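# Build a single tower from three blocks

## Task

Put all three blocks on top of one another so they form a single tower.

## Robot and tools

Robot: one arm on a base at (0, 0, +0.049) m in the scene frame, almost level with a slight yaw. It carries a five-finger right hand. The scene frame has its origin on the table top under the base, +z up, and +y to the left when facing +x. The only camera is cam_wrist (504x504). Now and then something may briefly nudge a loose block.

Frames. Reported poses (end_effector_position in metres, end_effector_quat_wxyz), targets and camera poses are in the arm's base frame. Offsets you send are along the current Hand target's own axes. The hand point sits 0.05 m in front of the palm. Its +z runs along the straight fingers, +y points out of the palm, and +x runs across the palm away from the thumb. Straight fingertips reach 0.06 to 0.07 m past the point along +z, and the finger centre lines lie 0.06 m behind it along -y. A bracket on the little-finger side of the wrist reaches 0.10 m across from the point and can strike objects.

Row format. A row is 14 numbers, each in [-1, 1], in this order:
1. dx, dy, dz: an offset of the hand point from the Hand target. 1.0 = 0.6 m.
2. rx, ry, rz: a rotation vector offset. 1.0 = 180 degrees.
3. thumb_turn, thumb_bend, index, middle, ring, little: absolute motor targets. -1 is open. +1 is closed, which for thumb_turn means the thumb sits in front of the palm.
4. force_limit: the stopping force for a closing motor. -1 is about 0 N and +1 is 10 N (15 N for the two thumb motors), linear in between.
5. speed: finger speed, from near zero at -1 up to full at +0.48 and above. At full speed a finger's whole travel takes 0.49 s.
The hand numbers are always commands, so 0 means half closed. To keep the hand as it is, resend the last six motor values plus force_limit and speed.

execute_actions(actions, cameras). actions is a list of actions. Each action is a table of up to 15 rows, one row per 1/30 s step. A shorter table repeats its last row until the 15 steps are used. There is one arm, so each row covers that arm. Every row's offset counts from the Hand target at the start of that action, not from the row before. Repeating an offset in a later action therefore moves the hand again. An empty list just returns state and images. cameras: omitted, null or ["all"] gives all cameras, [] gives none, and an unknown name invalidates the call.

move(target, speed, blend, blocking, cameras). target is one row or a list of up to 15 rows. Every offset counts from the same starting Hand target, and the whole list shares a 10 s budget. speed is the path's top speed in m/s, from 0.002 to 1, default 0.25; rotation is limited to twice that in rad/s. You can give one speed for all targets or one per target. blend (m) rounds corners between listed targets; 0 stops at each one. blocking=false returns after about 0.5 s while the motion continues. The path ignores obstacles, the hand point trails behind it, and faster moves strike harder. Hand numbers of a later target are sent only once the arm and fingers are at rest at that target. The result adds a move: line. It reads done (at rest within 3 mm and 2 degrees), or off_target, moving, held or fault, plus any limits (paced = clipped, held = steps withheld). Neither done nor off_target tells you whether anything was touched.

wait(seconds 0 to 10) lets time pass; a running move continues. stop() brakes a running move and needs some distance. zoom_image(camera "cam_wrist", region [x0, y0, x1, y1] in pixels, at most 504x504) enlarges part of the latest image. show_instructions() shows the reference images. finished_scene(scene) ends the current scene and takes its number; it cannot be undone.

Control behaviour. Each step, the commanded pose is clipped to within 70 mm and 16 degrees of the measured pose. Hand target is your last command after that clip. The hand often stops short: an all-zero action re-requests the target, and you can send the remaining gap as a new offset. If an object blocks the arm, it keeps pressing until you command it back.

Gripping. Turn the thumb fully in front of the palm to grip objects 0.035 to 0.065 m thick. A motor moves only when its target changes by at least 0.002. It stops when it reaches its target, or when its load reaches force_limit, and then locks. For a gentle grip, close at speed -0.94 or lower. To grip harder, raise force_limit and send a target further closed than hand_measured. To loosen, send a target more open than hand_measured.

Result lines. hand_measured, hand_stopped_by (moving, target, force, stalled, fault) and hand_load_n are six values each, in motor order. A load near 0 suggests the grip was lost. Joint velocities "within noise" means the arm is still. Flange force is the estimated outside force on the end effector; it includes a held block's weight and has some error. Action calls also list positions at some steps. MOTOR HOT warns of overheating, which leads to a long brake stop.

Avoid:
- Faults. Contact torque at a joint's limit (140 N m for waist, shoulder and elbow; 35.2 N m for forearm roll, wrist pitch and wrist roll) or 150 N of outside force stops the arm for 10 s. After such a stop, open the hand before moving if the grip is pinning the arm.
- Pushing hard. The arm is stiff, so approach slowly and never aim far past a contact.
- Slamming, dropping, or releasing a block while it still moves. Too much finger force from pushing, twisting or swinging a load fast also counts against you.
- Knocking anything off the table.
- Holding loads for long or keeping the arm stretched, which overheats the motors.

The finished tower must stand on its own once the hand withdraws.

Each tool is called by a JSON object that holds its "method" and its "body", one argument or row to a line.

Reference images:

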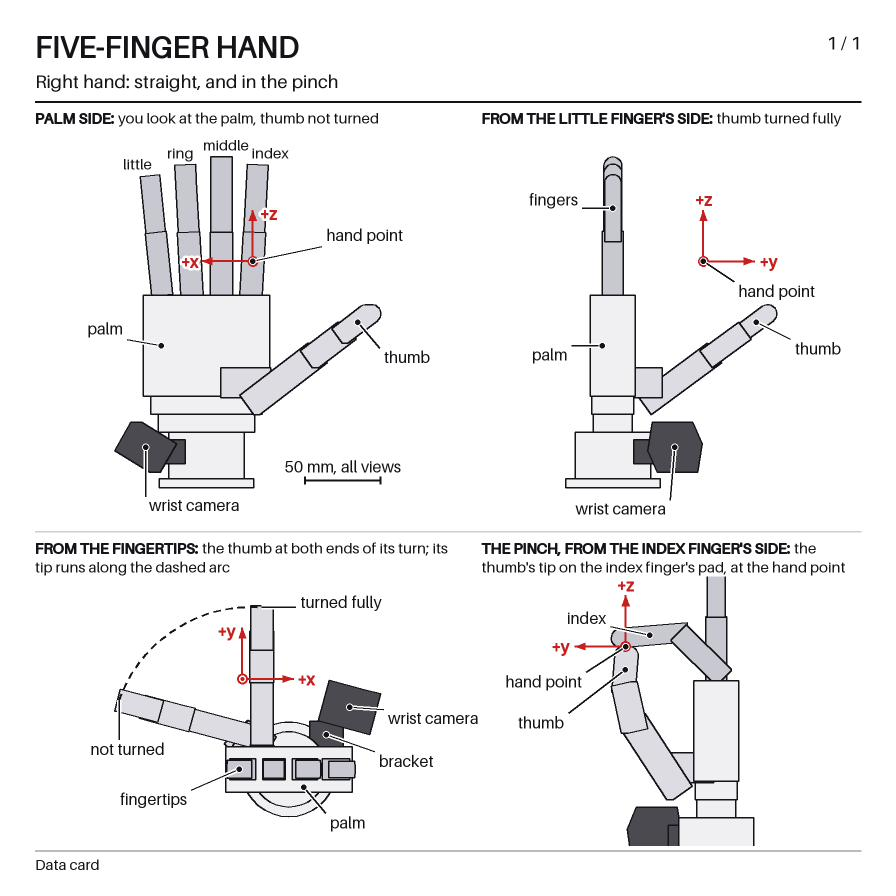

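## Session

{"method": "execute_actions", "body": {
  "actions": []
}}

Scene clock: 0.00 s.
end_effector_position=(+0.1187, -0.1917, +0.2222) hand_measured=(-1.000, -1.000, -1.000, -1.000, -1.000, -1.000) hand_load_n=(+0.0, +0.0, +0.0, +0.0, +0.0, +0.0) hand_stopped_by=(target, target, target, target, target, target) hand_force_limit=0.00 hand_speed=-0.80 end_effector_quat_wxyz=(+0.065, -0.023, +0.883, +0.464)
Joint positions: [-1.179 0.253 -0.224 -0.449 -1.968 -0.32]
Joint velocities: within noise
Flange force (N): no reading
Hand target: +0.1187, -0.1917, +0.2222; +0.065, -0.023, +0.883, +0.464

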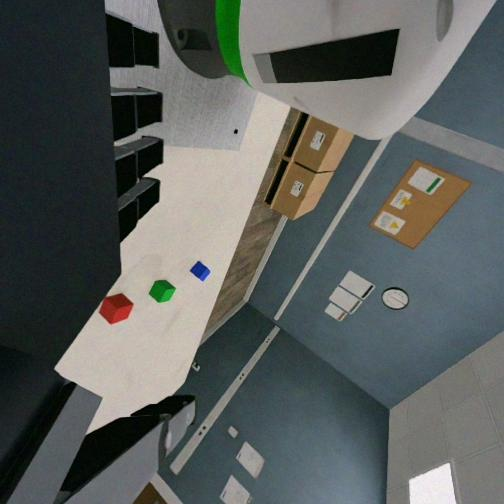

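{"method": "move", "body": {
  "target": [-0.197,0.232,-0.054,-0.0103,0.0173,0.531,-1,-1,-1,-1,-1,-1,-0.5,-0.5],
  "speed": 0.4
}}

{"method": "zoom_image", "body": {
  "camera": "cam_wrist",
  "region": [200, 230, 400, 430]
}}

Scene clock: 2.90 s.
end_effector_position=(+0.2188, -0.1416, +0.3702) hand_measured=(-1.000, -1.000, -1.000, -1.000, -1.000, -1.000) hand_load_n=(+0.0, +0.0, +0.0, +0.0, +0.0, +0.0) hand_stopped_by=(target, target, target, target, target, target) hand_force_limit=-0.50 hand_speed=-0.50 end_effector_quat_wxyz=(-0.322, +0.626, +0.605, +0.372)
Joint positions: [-1.013 -0.122 0.004 -0.88 -2.407 -2.621]
Joint velocities: within noise
Flange force (N): [-4.8 -5.6 2.5]
Hand target: +0.2188, -0.1416, +0.3701; -0.322, +0.626, +0.605, +0.372
Off the commanded pose: 0.000 m, 0 deg.
move: done

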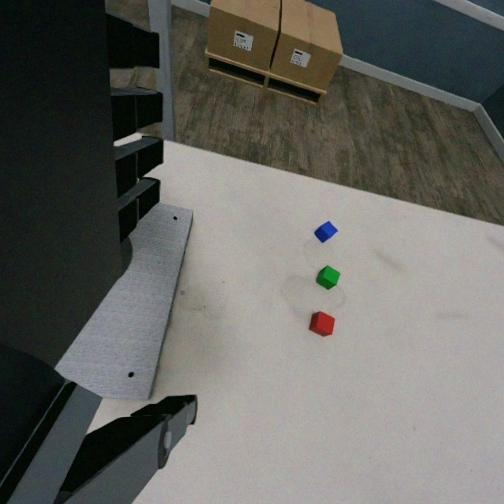

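Scaled by 2.520 from the camera's 504x504 image, which has a finer 720x720 frame.

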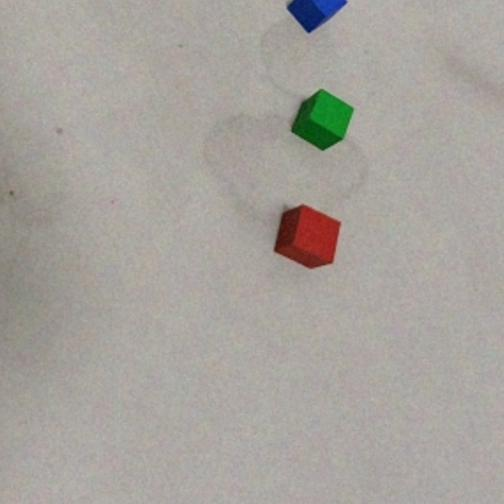

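{"method": "zoom_image", "body": {
  "camera": "cam_wrist",
  "region": [290, 210, 360, 280]
}}

Scaled by 7.200 from the camera's 504x504 image, which has a finer 720x720 frame.

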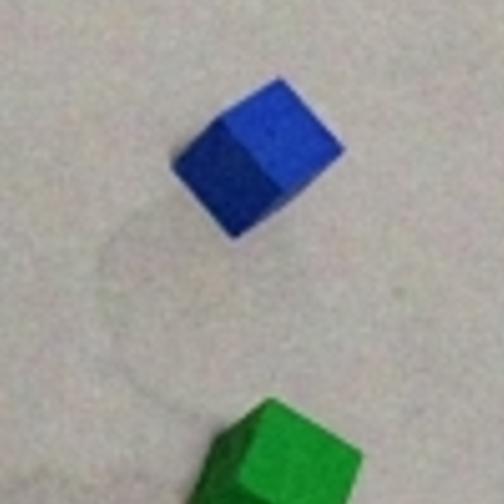

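{"method": "move", "body": {
  "target": [-0.279,0.409,0.546,-0.366,0.0826,0.1585,1,-0.8,-0.7,-0.7,-1,-1,-0.5,-0.5],
  "speed": 0.35
}}

Scene clock: 6.67 s.
end_effector_position=(+0.4898, +0.0361, +0.0692) hand_measured=(+1.000, -0.800, -0.700, -0.700, -1.000, -1.000) hand_load_n=(+0.5, +0.0, +0.0, +0.0, +0.0, +0.0) hand_stopped_by=(target, target, target, target, target, target) hand_force_limit=-0.50 hand_speed=-0.50 end_effector_quat_wxyz=(-0.082, +0.771, +0.101, +0.624)
Joint positions: [-0.381 0.186 -0.943 -2.384 -1.02 -1.876]
Joint velocities: within noise
Flange force (N): no reading
Hand target: +0.4898, +0.0361, +0.0692; -0.082, +0.771, +0.101, +0.624
Off the commanded pose: 0.000 m, 0 deg.
move: done

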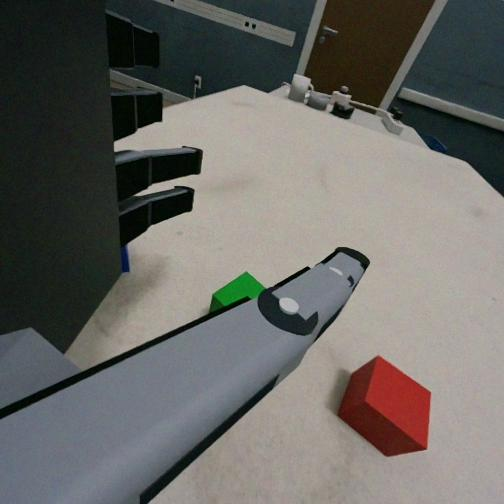

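{"method": "move", "body": {
  "target": [-0.0985,0.0172,0.0512,0,0,0,1,-0.8,-0.7,-0.7,-1,-1,-0.5,-0.5],
  "speed": 0.15
}}

Scene clock: 7.90 s.
end_effector_position=(+0.5095, +0.0307, +0.0050) hand_measured=(+1.000, -0.800, -0.700, -0.700, -1.000, -1.000) hand_load_n=(+0.0, +0.0, +0.0, +0.0, +0.0, +0.0) hand_stopped_by=(target, target, target, target, target, target) hand_force_limit=-0.50 hand_speed=-0.50 end_effector_quat_wxyz=(-0.082, +0.771, +0.101, +0.624)
Joint positions: [-0.399 0.551 -0.87 -2.455 -1.244 -1.668]
Joint velocities: within noise
Flange force (N): [-5.5 -0.4 -8.0]
Hand target: +0.5095, +0.0307, +0.0050; -0.082, +0.771, +0.101, +0.624
Off the commanded pose: 0.000 m, 0 deg.
move: done

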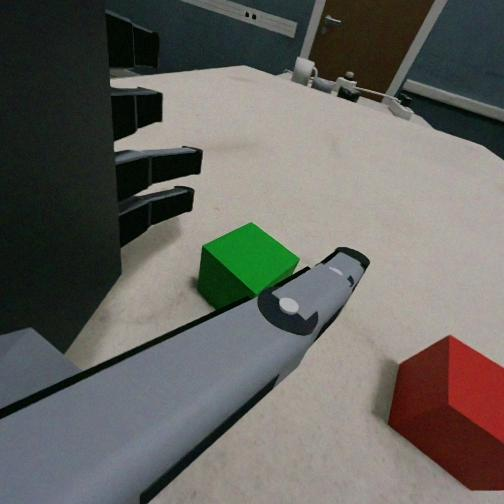

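{"method": "move", "body": {
  "target": [-0.0416,0,0.0088,0,0,0,1,-0.8,-0.7,-0.7,-1,-1,-0.5,-0.5],
  "speed": 0.08
}}

{"method": "move", "body": {
  "target": [0,0,0,0,0,0,1,-0.5,-0.48,-0.48,-1,-1,-0.6,-0.6]
}}

{"method": "move", "body": {
  "target": [0,0,0,0,0,0,1,0.1,0.2,0.2,-1,-1,-0.5,-0.92]
}}

Scene clock: 8.87 s.
end_effector_position=(+0.5095, +0.0307, -0.0205) hand_measured=(+1.000, -0.800, -0.700, -0.700, -1.000, -1.000) hand_load_n=(+0.0, +0.0, +0.0, +0.0, +0.0, +0.0) hand_stopped_by=(target, target, target, target, target, target) hand_force_limit=-0.50 hand_speed=-0.50 end_effector_quat_wxyz=(-0.082, +0.771, +0.101, +0.624)
Joint positions: [-0.405 0.676 -0.845 -2.468 -1.322 -1.602]
Joint velocities: within noise
Flange force (N): [-3.4 -1.1 -9.5]
Hand target: +0.5095, +0.0307, -0.0205; -0.082, +0.771, +0.101, +0.624
Off the commanded pose: 0.000 m, 0 deg.
move: done

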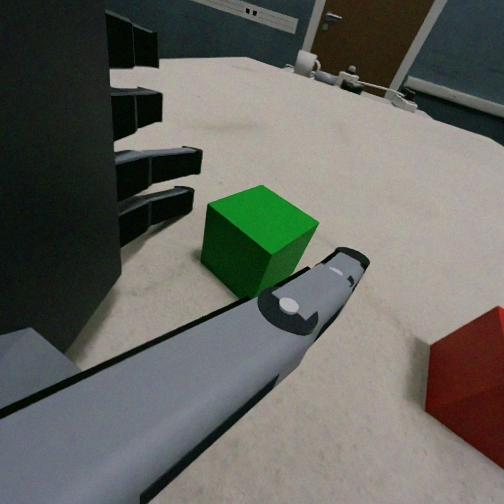

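Scene clock: 9.67 s.
end_effector_position=(+0.5095, +0.0307, -0.0205) hand_measured=(+1.000, -0.500, -0.480, -0.480, -1.000, -1.000) hand_load_n=(+0.0, +0.0, +0.0, +0.0, +0.0, +0.0) hand_stopped_by=(target, target, target, target, target, target) hand_force_limit=-0.60 hand_speed=-0.60 end_effector_quat_wxyz=(-0.082, +0.771, +0.101, +0.624)
Joint positions: [-0.405 0.676 -0.845 -2.468 -1.322 -1.602]
Joint velocities: within noise
Flange force (N): [-3.7 -0.4 -7.9]
Hand target: +0.5095, +0.0307, -0.0205; -0.082, +0.771, +0.101, +0.624
Off the commanded pose: 0.000 m, 0 deg.
move: done

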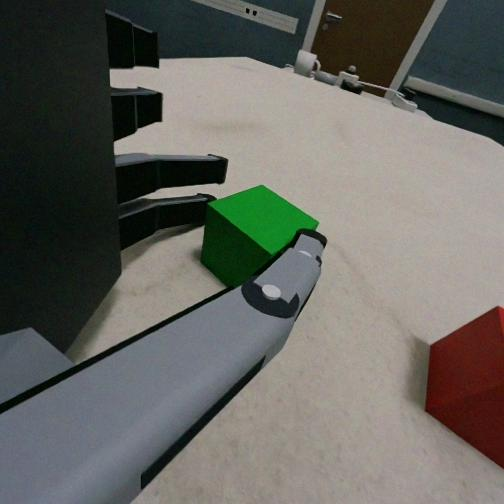

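Scene clock: 11.17 s.
end_effector_position=(+0.5095, +0.0307, -0.0205) hand_measured=(+1.000, -0.368, -0.234, -0.206, -1.000, -1.000) hand_load_n=(+0.0, +2.0, +1.0, +2.5, +0.0, +0.0) hand_stopped_by=(target, force, force, force, target, target) hand_force_limit=-0.50 hand_speed=-0.92 end_effector_quat_wxyz=(-0.082, +0.771, +0.101, +0.624)
Joint positions: [-0.405 0.676 -0.845 -2.468 -1.322 -1.602]
Joint velocities: within noise
Flange force (N): [-4.2 -0.7 -7.8]
Hand target: +0.5095, +0.0307, -0.0205; -0.082, +0.771, +0.101, +0.624
Off the commanded pose: 0.000 m, 0 deg.
move: done

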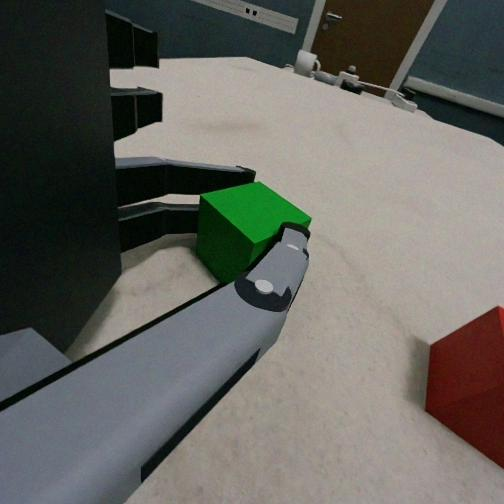

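{"method": "move", "body": {
  "target": [0,0,0,0,0,0,1,0.15,0.25,0.25,-1,-1,-0.35,-0.92],
  "cameras": []
}}

{"method": "move", "body": {
  "target": [0.163,0,-0.0347,0,0,0,1,0.15,0.25,0.25,-1,-1,-0.35,-0.92],
  "speed": 0.15
}}

Scene clock: 13.00 s.
end_effector_position=(+0.5095, +0.0307, -0.0205) hand_measured=(+1.000, -0.364, -0.222, -0.200, -1.000, -1.000) hand_load_n=(-1.5, +5.0, +5.0, +3.5, -0.5, +0.0) hand_stopped_by=(target, force, force, force, target, target) hand_force_limit=-0.35 hand_speed=-0.92 end_effector_quat_wxyz=(-0.082, +0.771, +0.101, +0.624)
Joint positions: [-0.405 0.676 -0.845 -2.468 -1.322 -1.602]
Joint velocities: within noise
Flange force (N): [-3.4 -0.8 -8.1]
Hand target: +0.5095, +0.0307, -0.0205; -0.082, +0.771, +0.101, +0.624
Off the commanded pose: 0.000 m, 0 deg.
move: done
No camera images: "cameras" was empty.

Scene clock: 14.23 s.
end_effector_position=(+0.5095, +0.0307, +0.0794) hand_measured=(+1.000, -0.362, -0.220, -0.200, -1.000, -1.000) hand_load_n=(+0.5, +1.0, +0.0, +2.5, +0.0, +0.0) hand_stopped_by=(target, force, force, force, target, target) hand_force_limit=-0.35 hand_speed=-0.92 end_effector_quat_wxyz=(-0.082, +0.771, +0.101, +0.624)
Joint positions: [-0.362 0.162 -0.889 -2.369 -0.958 -1.933]
Joint velocities: within noise
Flange force (N): [-11.8 -0.7 -3.2]
Hand target: +0.5095, +0.0307, +0.0795; -0.082, +0.771, +0.101, +0.624
Off the commanded pose: 0.000 m, 0 deg.
move: done

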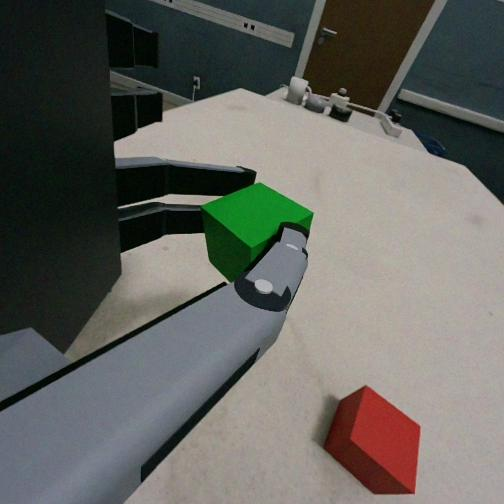

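{"method": "move", "body": {
  "target": [0.0238,-0.3145,0.112,0,0,0,1,0.15,0.25,0.25,-1,-1,-0.35,-0.92],
  "speed": 0.15
}}

Scene clock: 16.30 s.
end_effector_position=(+0.5272, +0.2308, +0.0794) hand_measured=(+1.000, -0.362, -0.220, -0.200, -1.000, -1.000) hand_load_n=(+0.5, +1.0, +0.0, +2.0, +0.0, +0.0) hand_stopped_by=(target, force, force, force, target, target) hand_force_limit=-0.35 hand_speed=-0.92 end_effector_quat_wxyz=(-0.082, +0.771, +0.101, +0.624)
Joint positions: [0.321 0.34 -0.876 -3.211 -1.007 -1.547]
Joint velocities: within noise
Flange force (N): [-5.1 4.5 -4.7]
Hand target: +0.5272, +0.2308, +0.0794; -0.082, +0.771, +0.101, +0.624
Off the commanded pose: 0.000 m, 0 deg.
move: done

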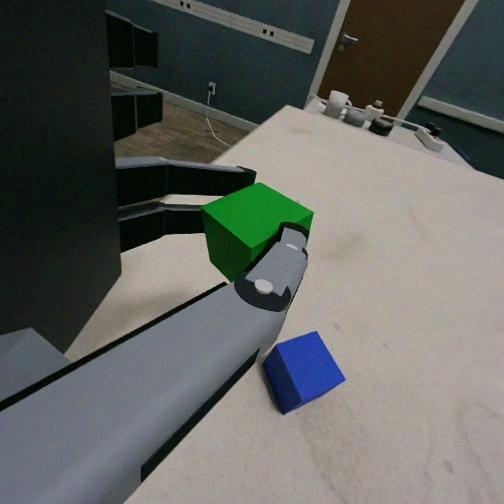

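{"method": "zoom_image", "body": {
  "camera": "cam_wrist",
  "region": [250, 320, 350, 420]
}}

Scaled by 5.040 from the camera's 504x504 image, which has a finer 720x720 frame.

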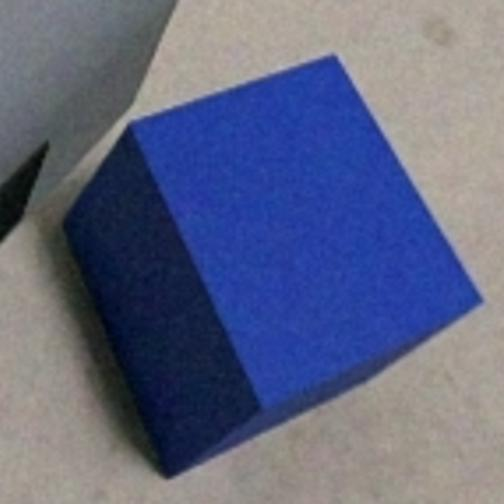

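{"method": "move", "body": {
  "target": [-0.0635,0.1123,-0.0237,0,0,0,1,0.15,0.25,0.25,-1,-1,-0.35,-0.92],
  "speed": 0.12
}}

{"method": "zoom_image", "body": {
  "camera": "cam_wrist",
  "region": [180, 180, 330, 330]
}}

Scene clock: 17.93 s.
end_effector_position=(+0.5234, +0.1601, +0.0451) hand_measured=(+1.000, -0.362, -0.220, -0.200, -1.000, -1.000) hand_load_n=(+0.5, +1.0, +0.0, +2.5, +0.0, +0.0) hand_stopped_by=(target, force, force, force, target, target) hand_force_limit=-0.35 hand_speed=-0.92 end_effector_quat_wxyz=(-0.082, +0.771, +0.101, +0.624)
Joint positions: [0.074 0.414 -0.909 -2.938 -1.118 -1.622]
Joint velocities: within noise
Flange force (N): [-5.6 3.1 -7.9]
Hand target: +0.5235, +0.1600, +0.0451; -0.082, +0.771, +0.101, +0.624
Off the commanded pose: 0.000 m, 0 deg.
move: done

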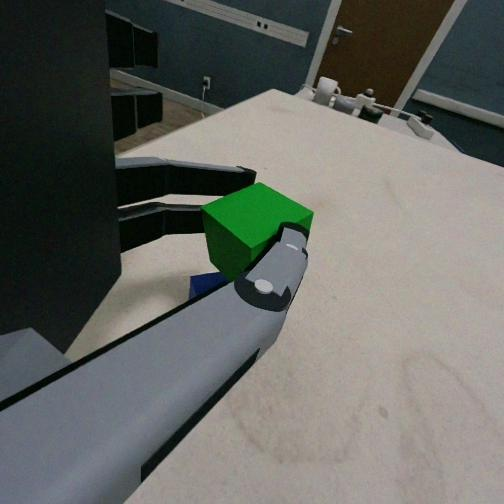

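Scaled by 3.360 from the camera's 504x504 image, which has a finer 720x720 frame.

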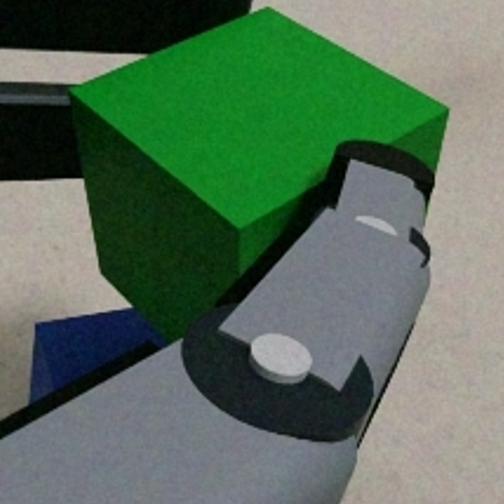

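{"method": "move", "body": {
  "target": [-0.0343,-0.0088,0.0063,0,0,0,1,0.15,0.25,0.25,-1,-1,-0.35,-0.92],
  "speed": 0.06
}}

{"method": "zoom_image", "body": {
  "camera": "cam_wrist",
  "region": [180, 180, 330, 330]
}}

Scene clock: 19.27 s.
end_effector_position=(+0.5215, +0.1650, +0.0242) hand_measured=(+1.000, -0.362, -0.220, -0.200, -1.000, -1.000) hand_load_n=(+0.5, +1.0, +0.0, +2.0, +0.0, +0.0) hand_stopped_by=(target, force, force, force, target, target) hand_force_limit=-0.35 hand_speed=-0.92 end_effector_quat_wxyz=(-0.082, +0.771, +0.101, +0.624)
Joint positions: [0.093 0.504 -0.902 -2.965 -1.199 -1.6]
Joint velocities: within noise
Flange force (N): [-3.9 3.3 -6.6]
Hand target: +0.5215, +0.1650, +0.0242; -0.082, +0.771, +0.101, +0.624
Off the commanded pose: 0.000 m, 0 deg.
move: done

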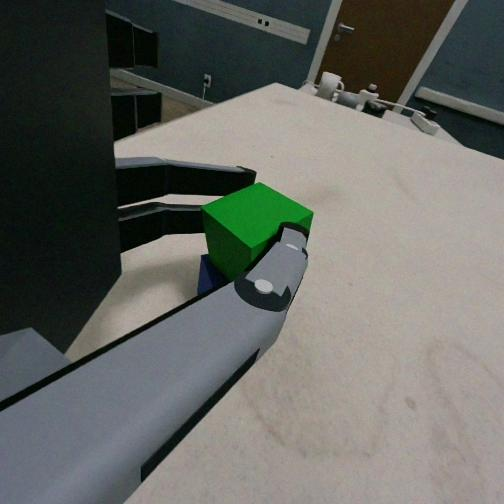

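Scaled by 3.360 from the camera's 504x504 image, which has a finer 720x720 frame.

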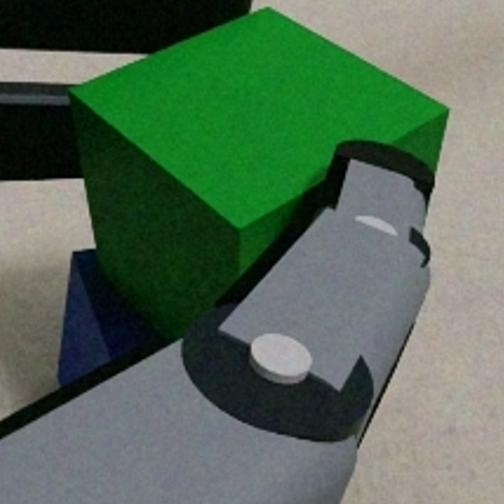

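{"method": "move", "body": {
  "target": [-0.006,-0.0118,-0.0043,0,0,0,1,0.15,0.25,0.25,-1,-1,-0.35,-0.92],
  "speed": 0.04
}}

{"method": "zoom_image", "body": {
  "camera": "cam_wrist",
  "region": [180, 180, 330, 330]
}}

Scene clock: 20.27 s.
end_effector_position=(+0.5166, +0.1710, +0.0212) hand_measured=(+1.000, -0.362, -0.220, -0.200, -1.000, -1.000) hand_load_n=(+1.0, +1.0, +0.0, +1.5, +0.0, +0.0) hand_stopped_by=(target, force, force, force, target, target) hand_force_limit=-0.35 hand_speed=-0.92 end_effector_quat_wxyz=(-0.082, +0.771, +0.101, +0.624)
Joint positions: [0.117 0.517 -0.911 -2.991 -1.219 -1.593]
Joint velocities: within noise
Flange force (N): [-4.3 3.8 -6.9]
Hand target: +0.5166, +0.1710, +0.0212; -0.082, +0.771, +0.101, +0.624
Off the commanded pose: 0.000 m, 0 deg.
move: done

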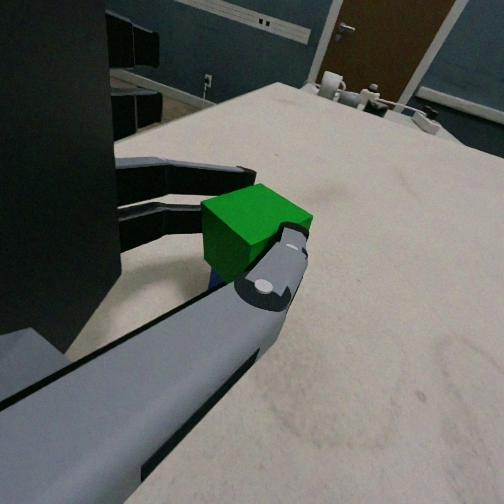

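Scaled by 3.360 from the camera's 504x504 image, which has a finer 720x720 frame.

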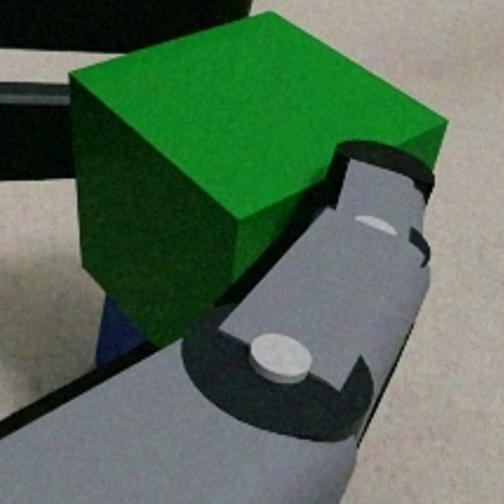

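{"method": "move", "body": {
  "target": [-0.0041,0,0.0009,0,0,0,1,0.15,0.25,0.25,-1,-1,-0.35,-0.92],
  "speed": 0.02,
  "cameras": []
}}

{"method": "move", "body": {
  "target": [-0.0033,0,0.0007,0,0,0,1,0.15,0.25,0.25,-1,-1,-0.35,-0.92],
  "speed": 0.02
}}

{"method": "zoom_image", "body": {
  "camera": "cam_wrist",
  "region": [180, 180, 330, 330]
}}

Scene clock: 21.17 s.
end_effector_position=(+0.5166, +0.1710, +0.0187) hand_measured=(+1.000, -0.362, -0.222, -0.200, -1.000, -1.000) hand_load_n=(-1.0, +1.5, +2.0, +0.0, +0.0, +0.0) hand_stopped_by=(target, force, force, force, target, target) hand_force_limit=-0.35 hand_speed=-0.92 end_effector_quat_wxyz=(-0.082, +0.771, +0.101, +0.624)
Joint positions: [0.117 0.527 -0.909 -2.992 -1.228 -1.591]
Joint velocities: within noise
Flange force (N): [-2.2 4.3 -7.1]
Hand target: +0.5166, +0.1710, +0.0187; -0.082, +0.771, +0.101, +0.624
Off the commanded pose: 0.000 m, 0 deg.
move: done
No camera images: "cameras" was empty.

Scene clock: 21.87 s.
end_effector_position=(+0.5166, +0.1710, +0.0167) hand_measured=(+1.000, -0.362, -0.220, -0.200, -1.000, -1.000) hand_load_n=(+0.0, +1.0, +1.0, +0.0, +0.0, +0.0) hand_stopped_by=(target, force, force, force, target, target) hand_force_limit=-0.35 hand_speed=-0.92 end_effector_quat_wxyz=(-0.082, +0.771, +0.101, +0.624)
Joint positions: [0.117 0.536 -0.908 -2.992 -1.235 -1.59]
Joint velocities: within noise
Flange force (N): [-3.1 3.3 -7.0]
Hand target: +0.5166, +0.1710, +0.0167; -0.082, +0.771, +0.101, +0.624
Off the commanded pose: 0.000 m, 0 deg.
move: done

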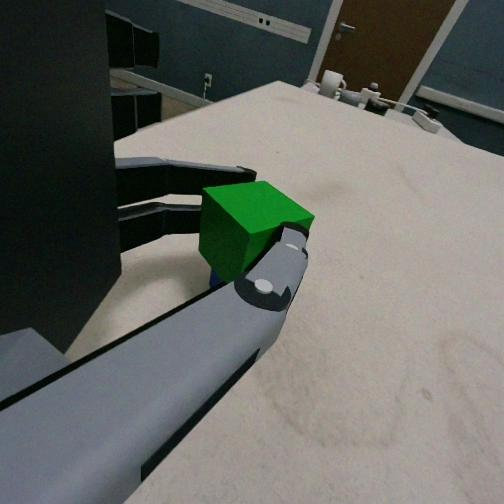

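Scaled by 3.360 from the camera's 504x504 image, which has a finer 720x720 frame.

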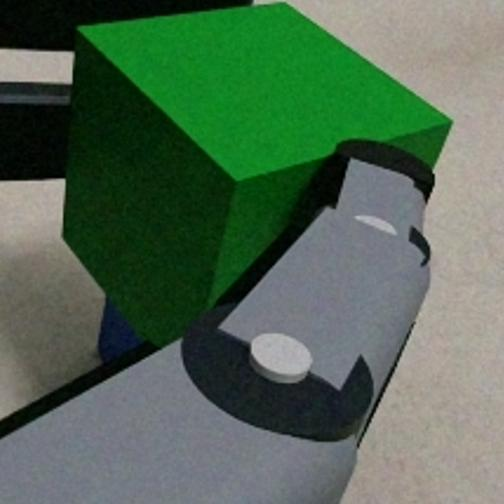

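{"method": "move", "body": {
  "target": [
    [0.0131,0,-0.0028,0,0,0,1,0.15,0.25,0.25,-1,-1,-0.35,-0.92],
    [0.0142,0.009,0.0017,0,0,0,1,0.15,0.25,0.25,-1,-1,-0.35,-0.92]
  ],
  "speed": 0.04
}}

{"method": "zoom_image", "body": {
  "camera": "cam_wrist",
  "region": [180, 180, 330, 330]
}}

Scene clock: 23.90 s.
end_effector_position=(+0.5206, +0.1665, +0.0248) hand_measured=(+1.000, -0.362, -0.220, -0.200, -1.000, -1.000) hand_load_n=(+0.5, +0.0, +0.0, +0.0, +0.0, +0.0) hand_stopped_by=(target, force, force, force, target, target) hand_force_limit=-0.35 hand_speed=-0.92 end_effector_quat_wxyz=(-0.082, +0.771, +0.101, +0.624)
Joint positions: [0.098 0.502 -0.905 -2.971 -1.198 -1.599]
Joint velocities: within noise
Flange force (N): [-4.2 3.2 -6.7]
Hand target: +0.5206, +0.1665, +0.0248; -0.082, +0.771, +0.101, +0.624
Off the commanded pose: 0.000 m, 0 deg.
move: done

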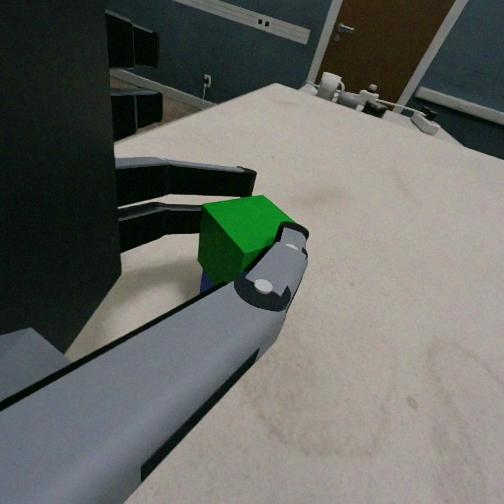

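Scaled by 3.360 from the camera's 504x504 image, which has a finer 720x720 frame.

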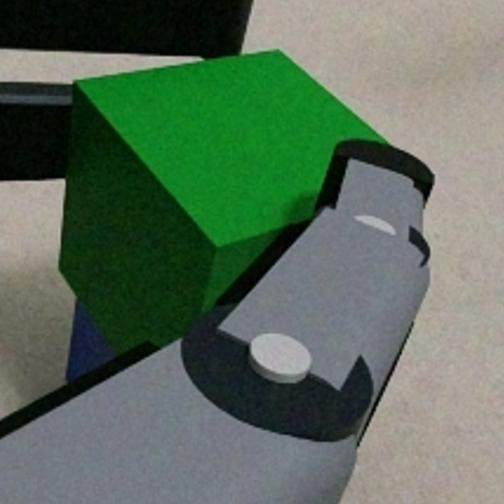

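{"method": "move", "body": {
  "target": [0,0,0,0,0,0,1,-0.6,-0.45,-0.45,-1,-1,-0.5,-0.88]
}}

{"method": "zoom_image", "body": {
  "camera": "cam_wrist",
  "region": [180, 180, 330, 330]
}}

Scene clock: 25.77 s.
end_effector_position=(+0.5206, +0.1665, +0.0248) hand_measured=(+1.000, -0.600, -0.450, -0.450, -1.000, -1.000) hand_load_n=(+0.0, +0.0, +0.0, +0.0, +0.5, +0.0) hand_stopped_by=(target, target, target, target, target, target) hand_force_limit=-0.50 hand_speed=-0.88 end_effector_quat_wxyz=(-0.082, +0.771, +0.101, +0.624)
Joint positions: [0.098 0.502 -0.905 -2.971 -1.198 -1.599]
Joint velocities: within noise
Flange force (N): [-4.4 3.2 -6.7]
Hand target: +0.5206, +0.1665, +0.0248; -0.082, +0.771, +0.101, +0.624
Off the commanded pose: 0.000 m, 0 deg.
move: done

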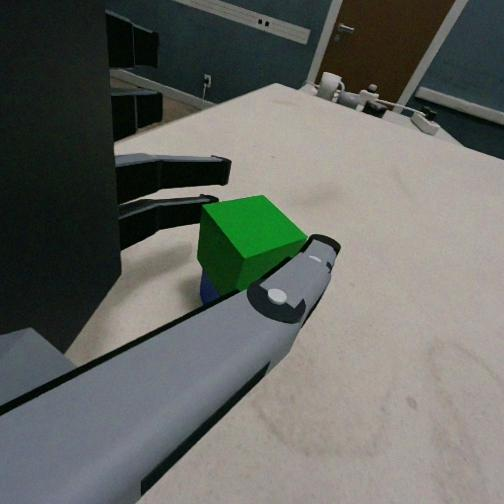

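Scaled by 3.360 from the camera's 504x504 image, which has a finer 720x720 frame.

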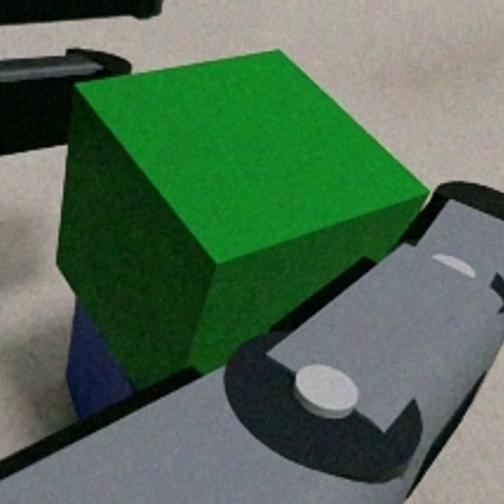

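{"method": "move", "body": {
  "target": [0.1712,0,-0.0364,0,0,0,1,-0.8,-0.7,-0.7,-1,-1,-0.5,-0.5],
  "speed": 0.2,
  "cameras": []
}}

{"method": "move", "body": {
  "target": [-0.139,0.3897,-0.1724,0,0,0,1,-0.8,-0.7,-0.7,-1,-1,-0.5,-0.5],
  "speed": 0.25
}}

Scene clock: 27.20 s.
end_effector_position=(+0.5207, +0.1665, +0.1298) hand_measured=(+1.000, -0.800, -0.700, -0.700, -1.000, -1.000) hand_load_n=(+0.0, +0.0, +0.0, +0.0, +0.0, +0.0) hand_stopped_by=(target, target, target, target, target, target) hand_force_limit=-0.50 hand_speed=-0.50 end_effector_quat_wxyz=(-0.082, +0.771, +0.101, +0.624)
Joint positions: [0.104 0.072 -0.905 -2.921 -0.776 -1.697]
Joint velocities: within noise
Flange force (N): [-7.4 1.6 -3.6]
Hand target: +0.5207, +0.1665, +0.1298; -0.082, +0.771, +0.101, +0.624
Off the commanded pose: 0.000 m, 0 deg.
move: done
No camera images: "cameras" was empty.

Scene clock: 28.80 s.
end_effector_position=(+0.4665, -0.0900, +0.0698) hand_measured=(+1.000, -0.800, -0.700, -0.700, -1.000, -1.000) hand_load_n=(+0.5, +0.0, +0.0, +0.0, +0.0, +0.0) hand_stopped_by=(target, target, target, target, target, target) hand_force_limit=-0.50 hand_speed=-0.50 end_effector_quat_wxyz=(-0.082, +0.771, +0.101, +0.624)
Joint positions: [-0.759 0.173 -0.826 -1.935 -1.101 -2.115]
Joint velocities: within noise
Flange force (N): [-9.5 -2.0 -5.1]
Hand target: +0.4665, -0.0900, +0.0698; -0.082, +0.771, +0.101, +0.624
Off the commanded pose: 0.000 m, 0 deg.
move: done

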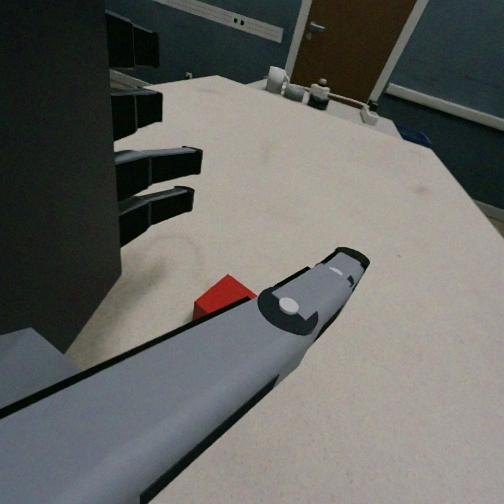

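{"method": "move", "body": {
  "target": [-0.1005,-0.005,0.0463,0,0,0,1,-0.8,-0.7,-0.7,-1,-1,-0.5,-0.5],
  "speed": 0.15
}}

Scene clock: 29.90 s.
end_effector_position=(+0.4798, -0.0833, +0.0050) hand_measured=(+1.000, -0.800, -0.700, -0.700, -1.000, -1.000) hand_load_n=(+0.5, +0.0, +0.0, +0.0, +0.0, +0.0) hand_stopped_by=(target, target, target, target, target, target) hand_force_limit=-0.50 hand_speed=-0.50 end_effector_quat_wxyz=(-0.082, +0.771, +0.101, +0.624)
Joint positions: [-0.759 0.514 -0.785 -2.054 -1.225 -1.817]
Joint velocities: within noise
Flange force (N): [-5.2 -3.8 -5.9]
Hand target: +0.4798, -0.0833, +0.0050; -0.082, +0.771, +0.101, +0.624
Off the commanded pose: 0.000 m, 0 deg.
move: done

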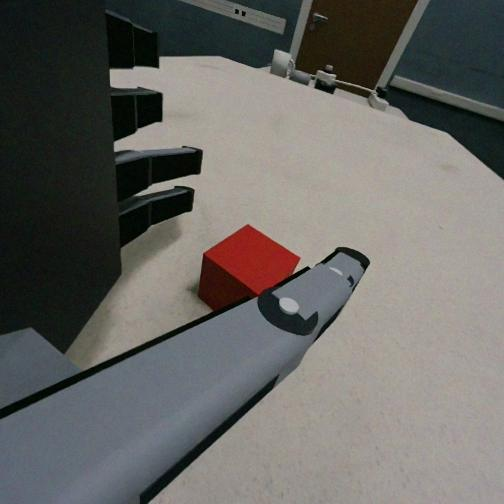

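Nearly identical. Descend, and grip harder.

{"method": "move", "body": {
  "target": [-0.0425,0,0.009,0,0,0,1,-0.8,-0.7,-0.7,-1,-1,-0.5,-0.5],
  "speed": 0.1,
  "cameras": []
}}

{"method": "move", "body": {
  "target": [0,0,0,0,0,0,1,-0.5,-0.48,-0.48,-1,-1,-0.6,-0.5]
}}

{"method": "move", "body": {
  "target": [0,0,0,0,0,0,1,0.1,0.2,0.2,-1,-1,-0.3,-0.92]
}}

Scene clock: 30.80 s.
end_effector_position=(+0.4798, -0.0833, -0.0210) hand_measured=(+1.000, -0.800, -0.700, -0.700, -1.000, -1.000) hand_load_n=(+0.5, +0.5, +0.0, +0.0, +0.0, +0.0) hand_stopped_by=(target, target, target, target, target, target) hand_force_limit=-0.50 hand_speed=-0.50 end_effector_quat_wxyz=(-0.082, +0.771, +0.101, +0.624)
Joint positions: [-0.77 0.64 -0.76 -2.072 -1.275 -1.724]
Joint velocities: within noise
Flange force (N): [-3.4 -4.2 -7.9]
Hand target: +0.4798, -0.0833, -0.0210; -0.082, +0.771, +0.101, +0.624
Off the commanded pose: 0.000 m, 0 deg.
move: done
No camera images: "cameras" was empty.

Scene clock: 31.50 s.
end_effector_position=(+0.4798, -0.0833, -0.0210) hand_measured=(+1.000, -0.500, -0.480, -0.480, -1.000, -1.000) hand_load_n=(+0.0, +0.0, +0.0, +0.0, +0.0, +0.0) hand_stopped_by=(target, target, target, target, target, target) hand_force_limit=-0.60 hand_speed=-0.50 end_effector_quat_wxyz=(-0.082, +0.771, +0.101, +0.624)
Joint positions: [-0.77 0.64 -0.76 -2.072 -1.275 -1.724]
Joint velocities: within noise
Flange force (N): [-3.4 -3.9 -7.0]
Hand target: +0.4798, -0.0833, -0.0210; -0.082, +0.771, +0.101, +0.624
Off the commanded pose: 0.000 m, 0 deg.
move: done

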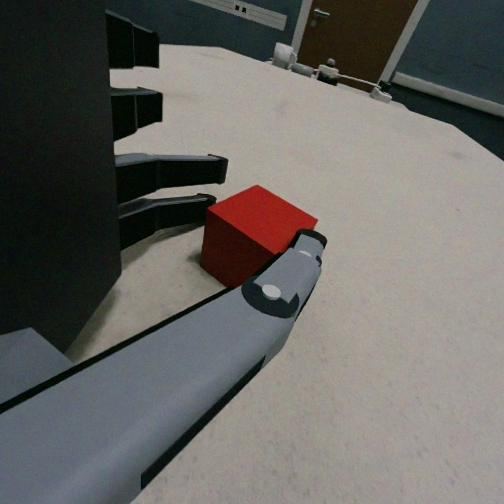

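Scene clock: 33.13 s.
end_effector_position=(+0.4798, -0.0833, -0.0210) hand_measured=(+1.000, -0.342, -0.226, -0.206, -1.000, -1.000) hand_load_n=(+0.5, +5.5, +0.5, +9.5, +0.0, +0.0) hand_stopped_by=(target, force, force, force, target, target) hand_force_limit=-0.30 hand_speed=-0.92 end_effector_quat_wxyz=(-0.082, +0.771, +0.101, +0.624)
Joint positions: [-0.77 0.64 -0.76 -2.072 -1.275 -1.724]
Joint velocities: within noise
Flange force (N): [-2.6 -3.4 -7.5]
Hand target: +0.4798, -0.0833, -0.0210; -0.082, +0.771, +0.101, +0.624
Off the commanded pose: 0.000 m, 0 deg.
move: done

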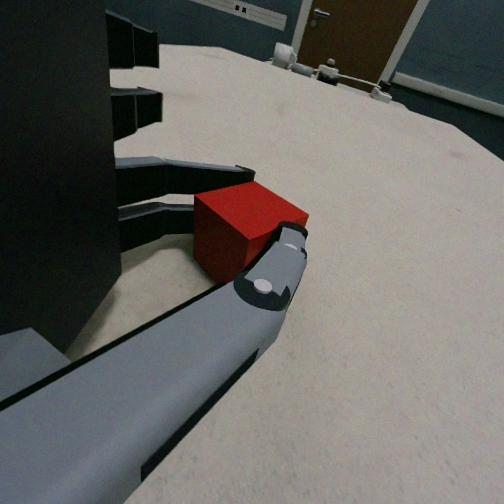

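{"method": "move", "body": {
  "target": [0,0,0,0,0,0,1,0.1,0.25,0.2,-1,-1,-0.3,-0.92],
  "cameras": []
}}

{"method": "move", "body": {
  "target": [0.2364,0,-0.0503,0,0,0,1,0.1,0.25,0.2,-1,-1,-0.3,-0.92],
  "speed": 0.15
}}

Scene clock: 33.73 s.
end_effector_position=(+0.4798, -0.0833, -0.0210) hand_measured=(+1.000, -0.342, -0.214, -0.206, -1.000, -1.000) hand_load_n=(-1.5, +7.0, +4.5, +7.5, +0.0, +0.0) hand_stopped_by=(target, force, force, force, target, target) hand_force_limit=-0.30 hand_speed=-0.92 end_effector_quat_wxyz=(-0.082, +0.771, +0.101, +0.624)
Joint positions: [-0.77 0.64 -0.76 -2.072 -1.275 -1.724]
Joint velocities: within noise
Flange force (N): [-4.2 -3.9 -6.7]
Hand target: +0.4798, -0.0833, -0.0210; -0.082, +0.771, +0.101, +0.624
Off the commanded pose: 0.000 m, 0 deg.
move: done
No camera images: "cameras" was empty.

Scene clock: 35.23 s.
end_effector_position=(+0.4799, -0.0833, +0.1240) hand_measured=(+1.000, -0.342, -0.214, -0.206, -1.000, -1.000) hand_load_n=(-0.5, +6.0, +3.0, +8.5, +0.0, +0.0) hand_stopped_by=(target, force, force, force, target, target) hand_force_limit=-0.30 hand_speed=-0.92 end_effector_quat_wxyz=(-0.082, +0.771, +0.101, +0.624)
Joint positions: [-0.654 -0.068 -0.793 -1.871 -0.946 -2.391]
Joint velocities: within noise
Flange force (N): [-9.5 -0.6 -4.5]
Hand target: +0.4799, -0.0833, +0.1240; -0.082, +0.771, +0.101, +0.624
Off the commanded pose: 0.000 m, 0 deg.
move: done

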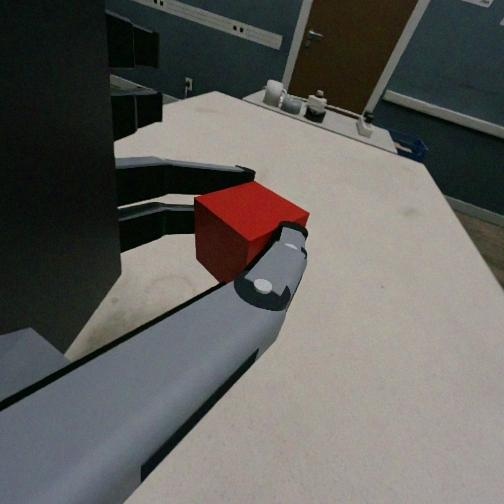

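{"method": "move", "body": {
  "target": [0.0338,-0.5043,0.207,0,0,0,1,0.1,0.25,0.2,-1,-1,-0.3,-0.92],
  "speed": 0.18
}}

{"method": "zoom_image", "body": {
  "camera": "cam_wrist",
  "region": [240, 310, 360, 430]
}}

Scene clock: 37.77 s.
end_effector_position=(+0.5232, +0.2414, +0.1180) hand_measured=(+1.000, -0.342, -0.214, -0.206, -1.000, -1.000) hand_load_n=(-0.5, +6.5, +3.0, +8.5, +0.0, +0.0) hand_stopped_by=(target, force, force, force, target, target) hand_force_limit=-0.30 hand_speed=-0.92 end_effector_quat_wxyz=(-0.082, +0.771, +0.101, +0.624)
Joint positions: [0.362 0.219 -0.879 -3.268 -0.891 -1.512]
Joint velocities: within noise
Flange force (N): [-4.9 3.7 -4.5]
Hand target: +0.5232, +0.2414, +0.1180; -0.082, +0.771, +0.101, +0.624
Off the commanded pose: 0.000 m, 0 deg.
move: done

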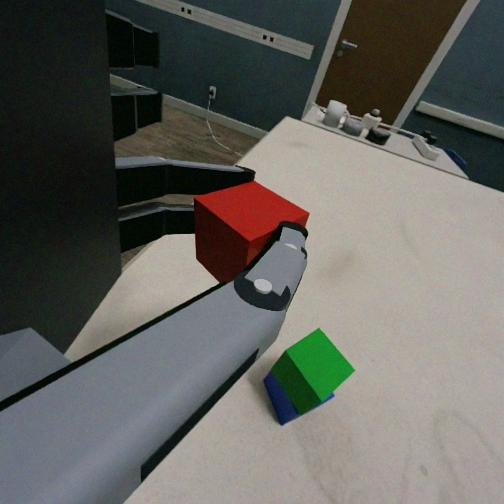

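Scaled by 4.200 from the camera's 504x504 image, which has a finer 720x720 frame.

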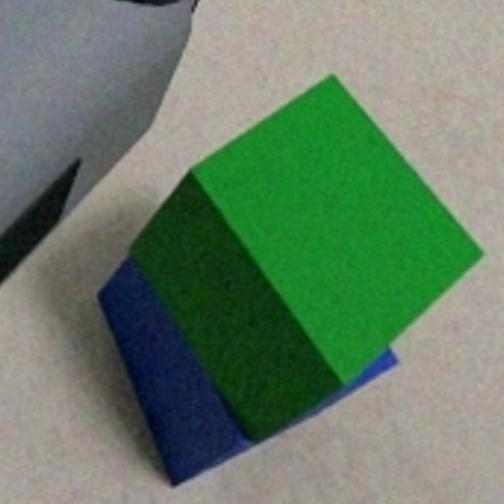

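{"method": "move", "body": {
  "target": [
    [-0.0397,0.128,-0.0262,0,0,0,1,0.1,0.25,0.2,-1,-1,-0.3,-0.92],
    [-0.095,0.128,-0.0143,0,0,0,1,0.1,0.25,0.2,-1,-1,-0.3,-0.92]
  ],
  "speed": 0.1
}}

{"method": "zoom_image", "body": {
  "camera": "cam_wrist",
  "region": [180, 180, 330, 330]
}}

Scene clock: 39.73 s.
end_effector_position=(+0.5234, +0.1620, +0.0640) hand_measured=(+1.000, -0.342, -0.214, -0.206, -1.000, -1.000) hand_load_n=(-0.5, +6.0, +3.0, +9.0, +0.0, +0.0) hand_stopped_by=(target, force, force, force, target, target) hand_force_limit=-0.30 hand_speed=-0.92 end_effector_quat_wxyz=(-0.082, +0.771, +0.101, +0.624)
Joint positions: [0.082 0.336 -0.914 -2.939 -1.045 -1.636]
Joint velocities: within noise
Flange force (N): [-6.3 3.3 -5.3]
Hand target: +0.5234, +0.1620, +0.0640; -0.082, +0.771, +0.101, +0.624
Off the commanded pose: 0.000 m, 0 deg.
move: done

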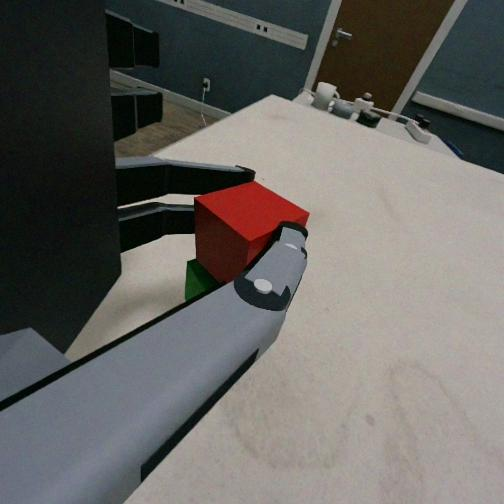

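Scaled by 3.360 from the camera's 504x504 image, which has a finer 720x720 frame.

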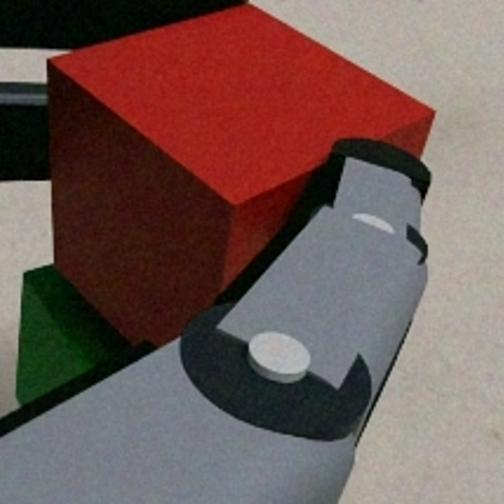

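{"method": "move", "body": {
  "target": [-0.0053,-0.008,0.0068,0,0,0,1,0.1,0.25,0.2,-1,-1,-0.3,-0.92],
  "speed": 0.04
}}

{"method": "zoom_image", "body": {
  "camera": "cam_wrist",
  "region": [180, 180, 330, 330]
}}

Scene clock: 40.77 s.
end_effector_position=(+0.5254, +0.1675, +0.0600) hand_measured=(+1.000, -0.342, -0.214, -0.206, -1.000, -1.000) hand_load_n=(-0.5, +6.5, +3.0, +8.5, +0.0, +0.0) hand_stopped_by=(target, force, force, force, target, target) hand_force_limit=-0.30 hand_speed=-0.92 end_effector_quat_wxyz=(-0.082, +0.771, +0.101, +0.624)
Joint positions: [0.101 0.358 -0.907 -2.962 -1.06 -1.626]
Joint velocities: within noise
Flange force (N): [-5.6 2.8 -5.9]
Hand target: +0.5254, +0.1675, +0.0600; -0.082, +0.771, +0.101, +0.624
Off the commanded pose: 0.000 m, 0 deg.
move: done

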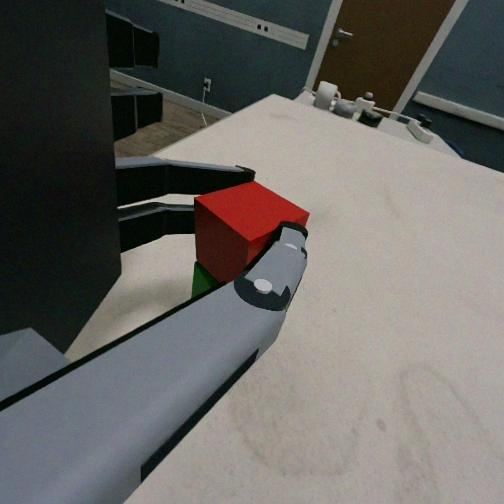

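Scaled by 3.360 from the camera's 504x504 image, which has a finer 720x720 frame.

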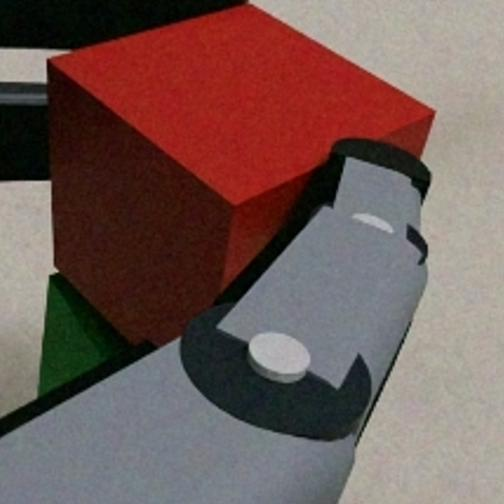

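{"method": "move", "body": {
  "target": [-0.0024,0,0.0005,0,0,0,1,0.1,0.25,0.2,-1,-1,-0.3,-0.92],
  "speed": 0.02,
  "cameras": []
}}

{"method": "move", "body": {
  "target": [-0.0016,0,0.0003,0,0,0,1,0.1,0.25,0.2,-1,-1,-0.3,-0.92],
  "speed": 0.02
}}

Scene clock: 42.03 s.
end_effector_position=(+0.5254, +0.1675, +0.0586) hand_measured=(+1.000, -0.342, -0.214, -0.206, -1.000, -1.000) hand_load_n=(-0.5, +6.0, +3.0, +8.5, +0.0, +0.0) hand_stopped_by=(target, force, force, force, target, target) hand_force_limit=-0.30 hand_speed=-0.92 end_effector_quat_wxyz=(-0.082, +0.771, +0.101, +0.624)
Joint positions: [0.101 0.365 -0.907 -2.963 -1.065 -1.625]
Joint velocities: within noise
Flange force (N): [-5.4 2.7 -6.0]
Hand target: +0.5254, +0.1675, +0.0586; -0.082, +0.771, +0.101, +0.624
Off the commanded pose: 0.000 m, 0 deg.
move: done
No camera images: "cameras" was empty.

Scene clock: 42.73 s.
end_effector_position=(+0.5254, +0.1675, +0.0576) hand_measured=(+1.000, -0.342, -0.214, -0.206, -1.000, -1.000) hand_load_n=(-0.5, +6.5, +2.5, +8.5, +0.0, +0.0) hand_stopped_by=(target, force, force, force, target, target) hand_force_limit=-0.30 hand_speed=-0.92 end_effector_quat_wxyz=(-0.082, +0.771, +0.101, +0.624)
Joint positions: [0.101 0.369 -0.906 -2.963 -1.069 -1.624]
Joint velocities: within noise
Flange force (N): [-5.6 3.1 -5.7]
Hand target: +0.5254, +0.1675, +0.0576; -0.082, +0.771, +0.101, +0.624
Off the commanded pose: 0.000 m, 0 deg.
move: done

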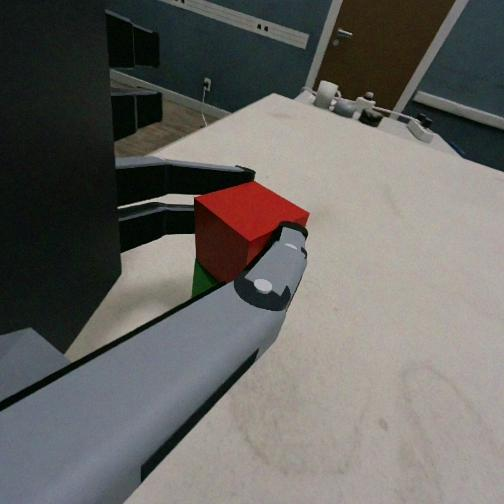

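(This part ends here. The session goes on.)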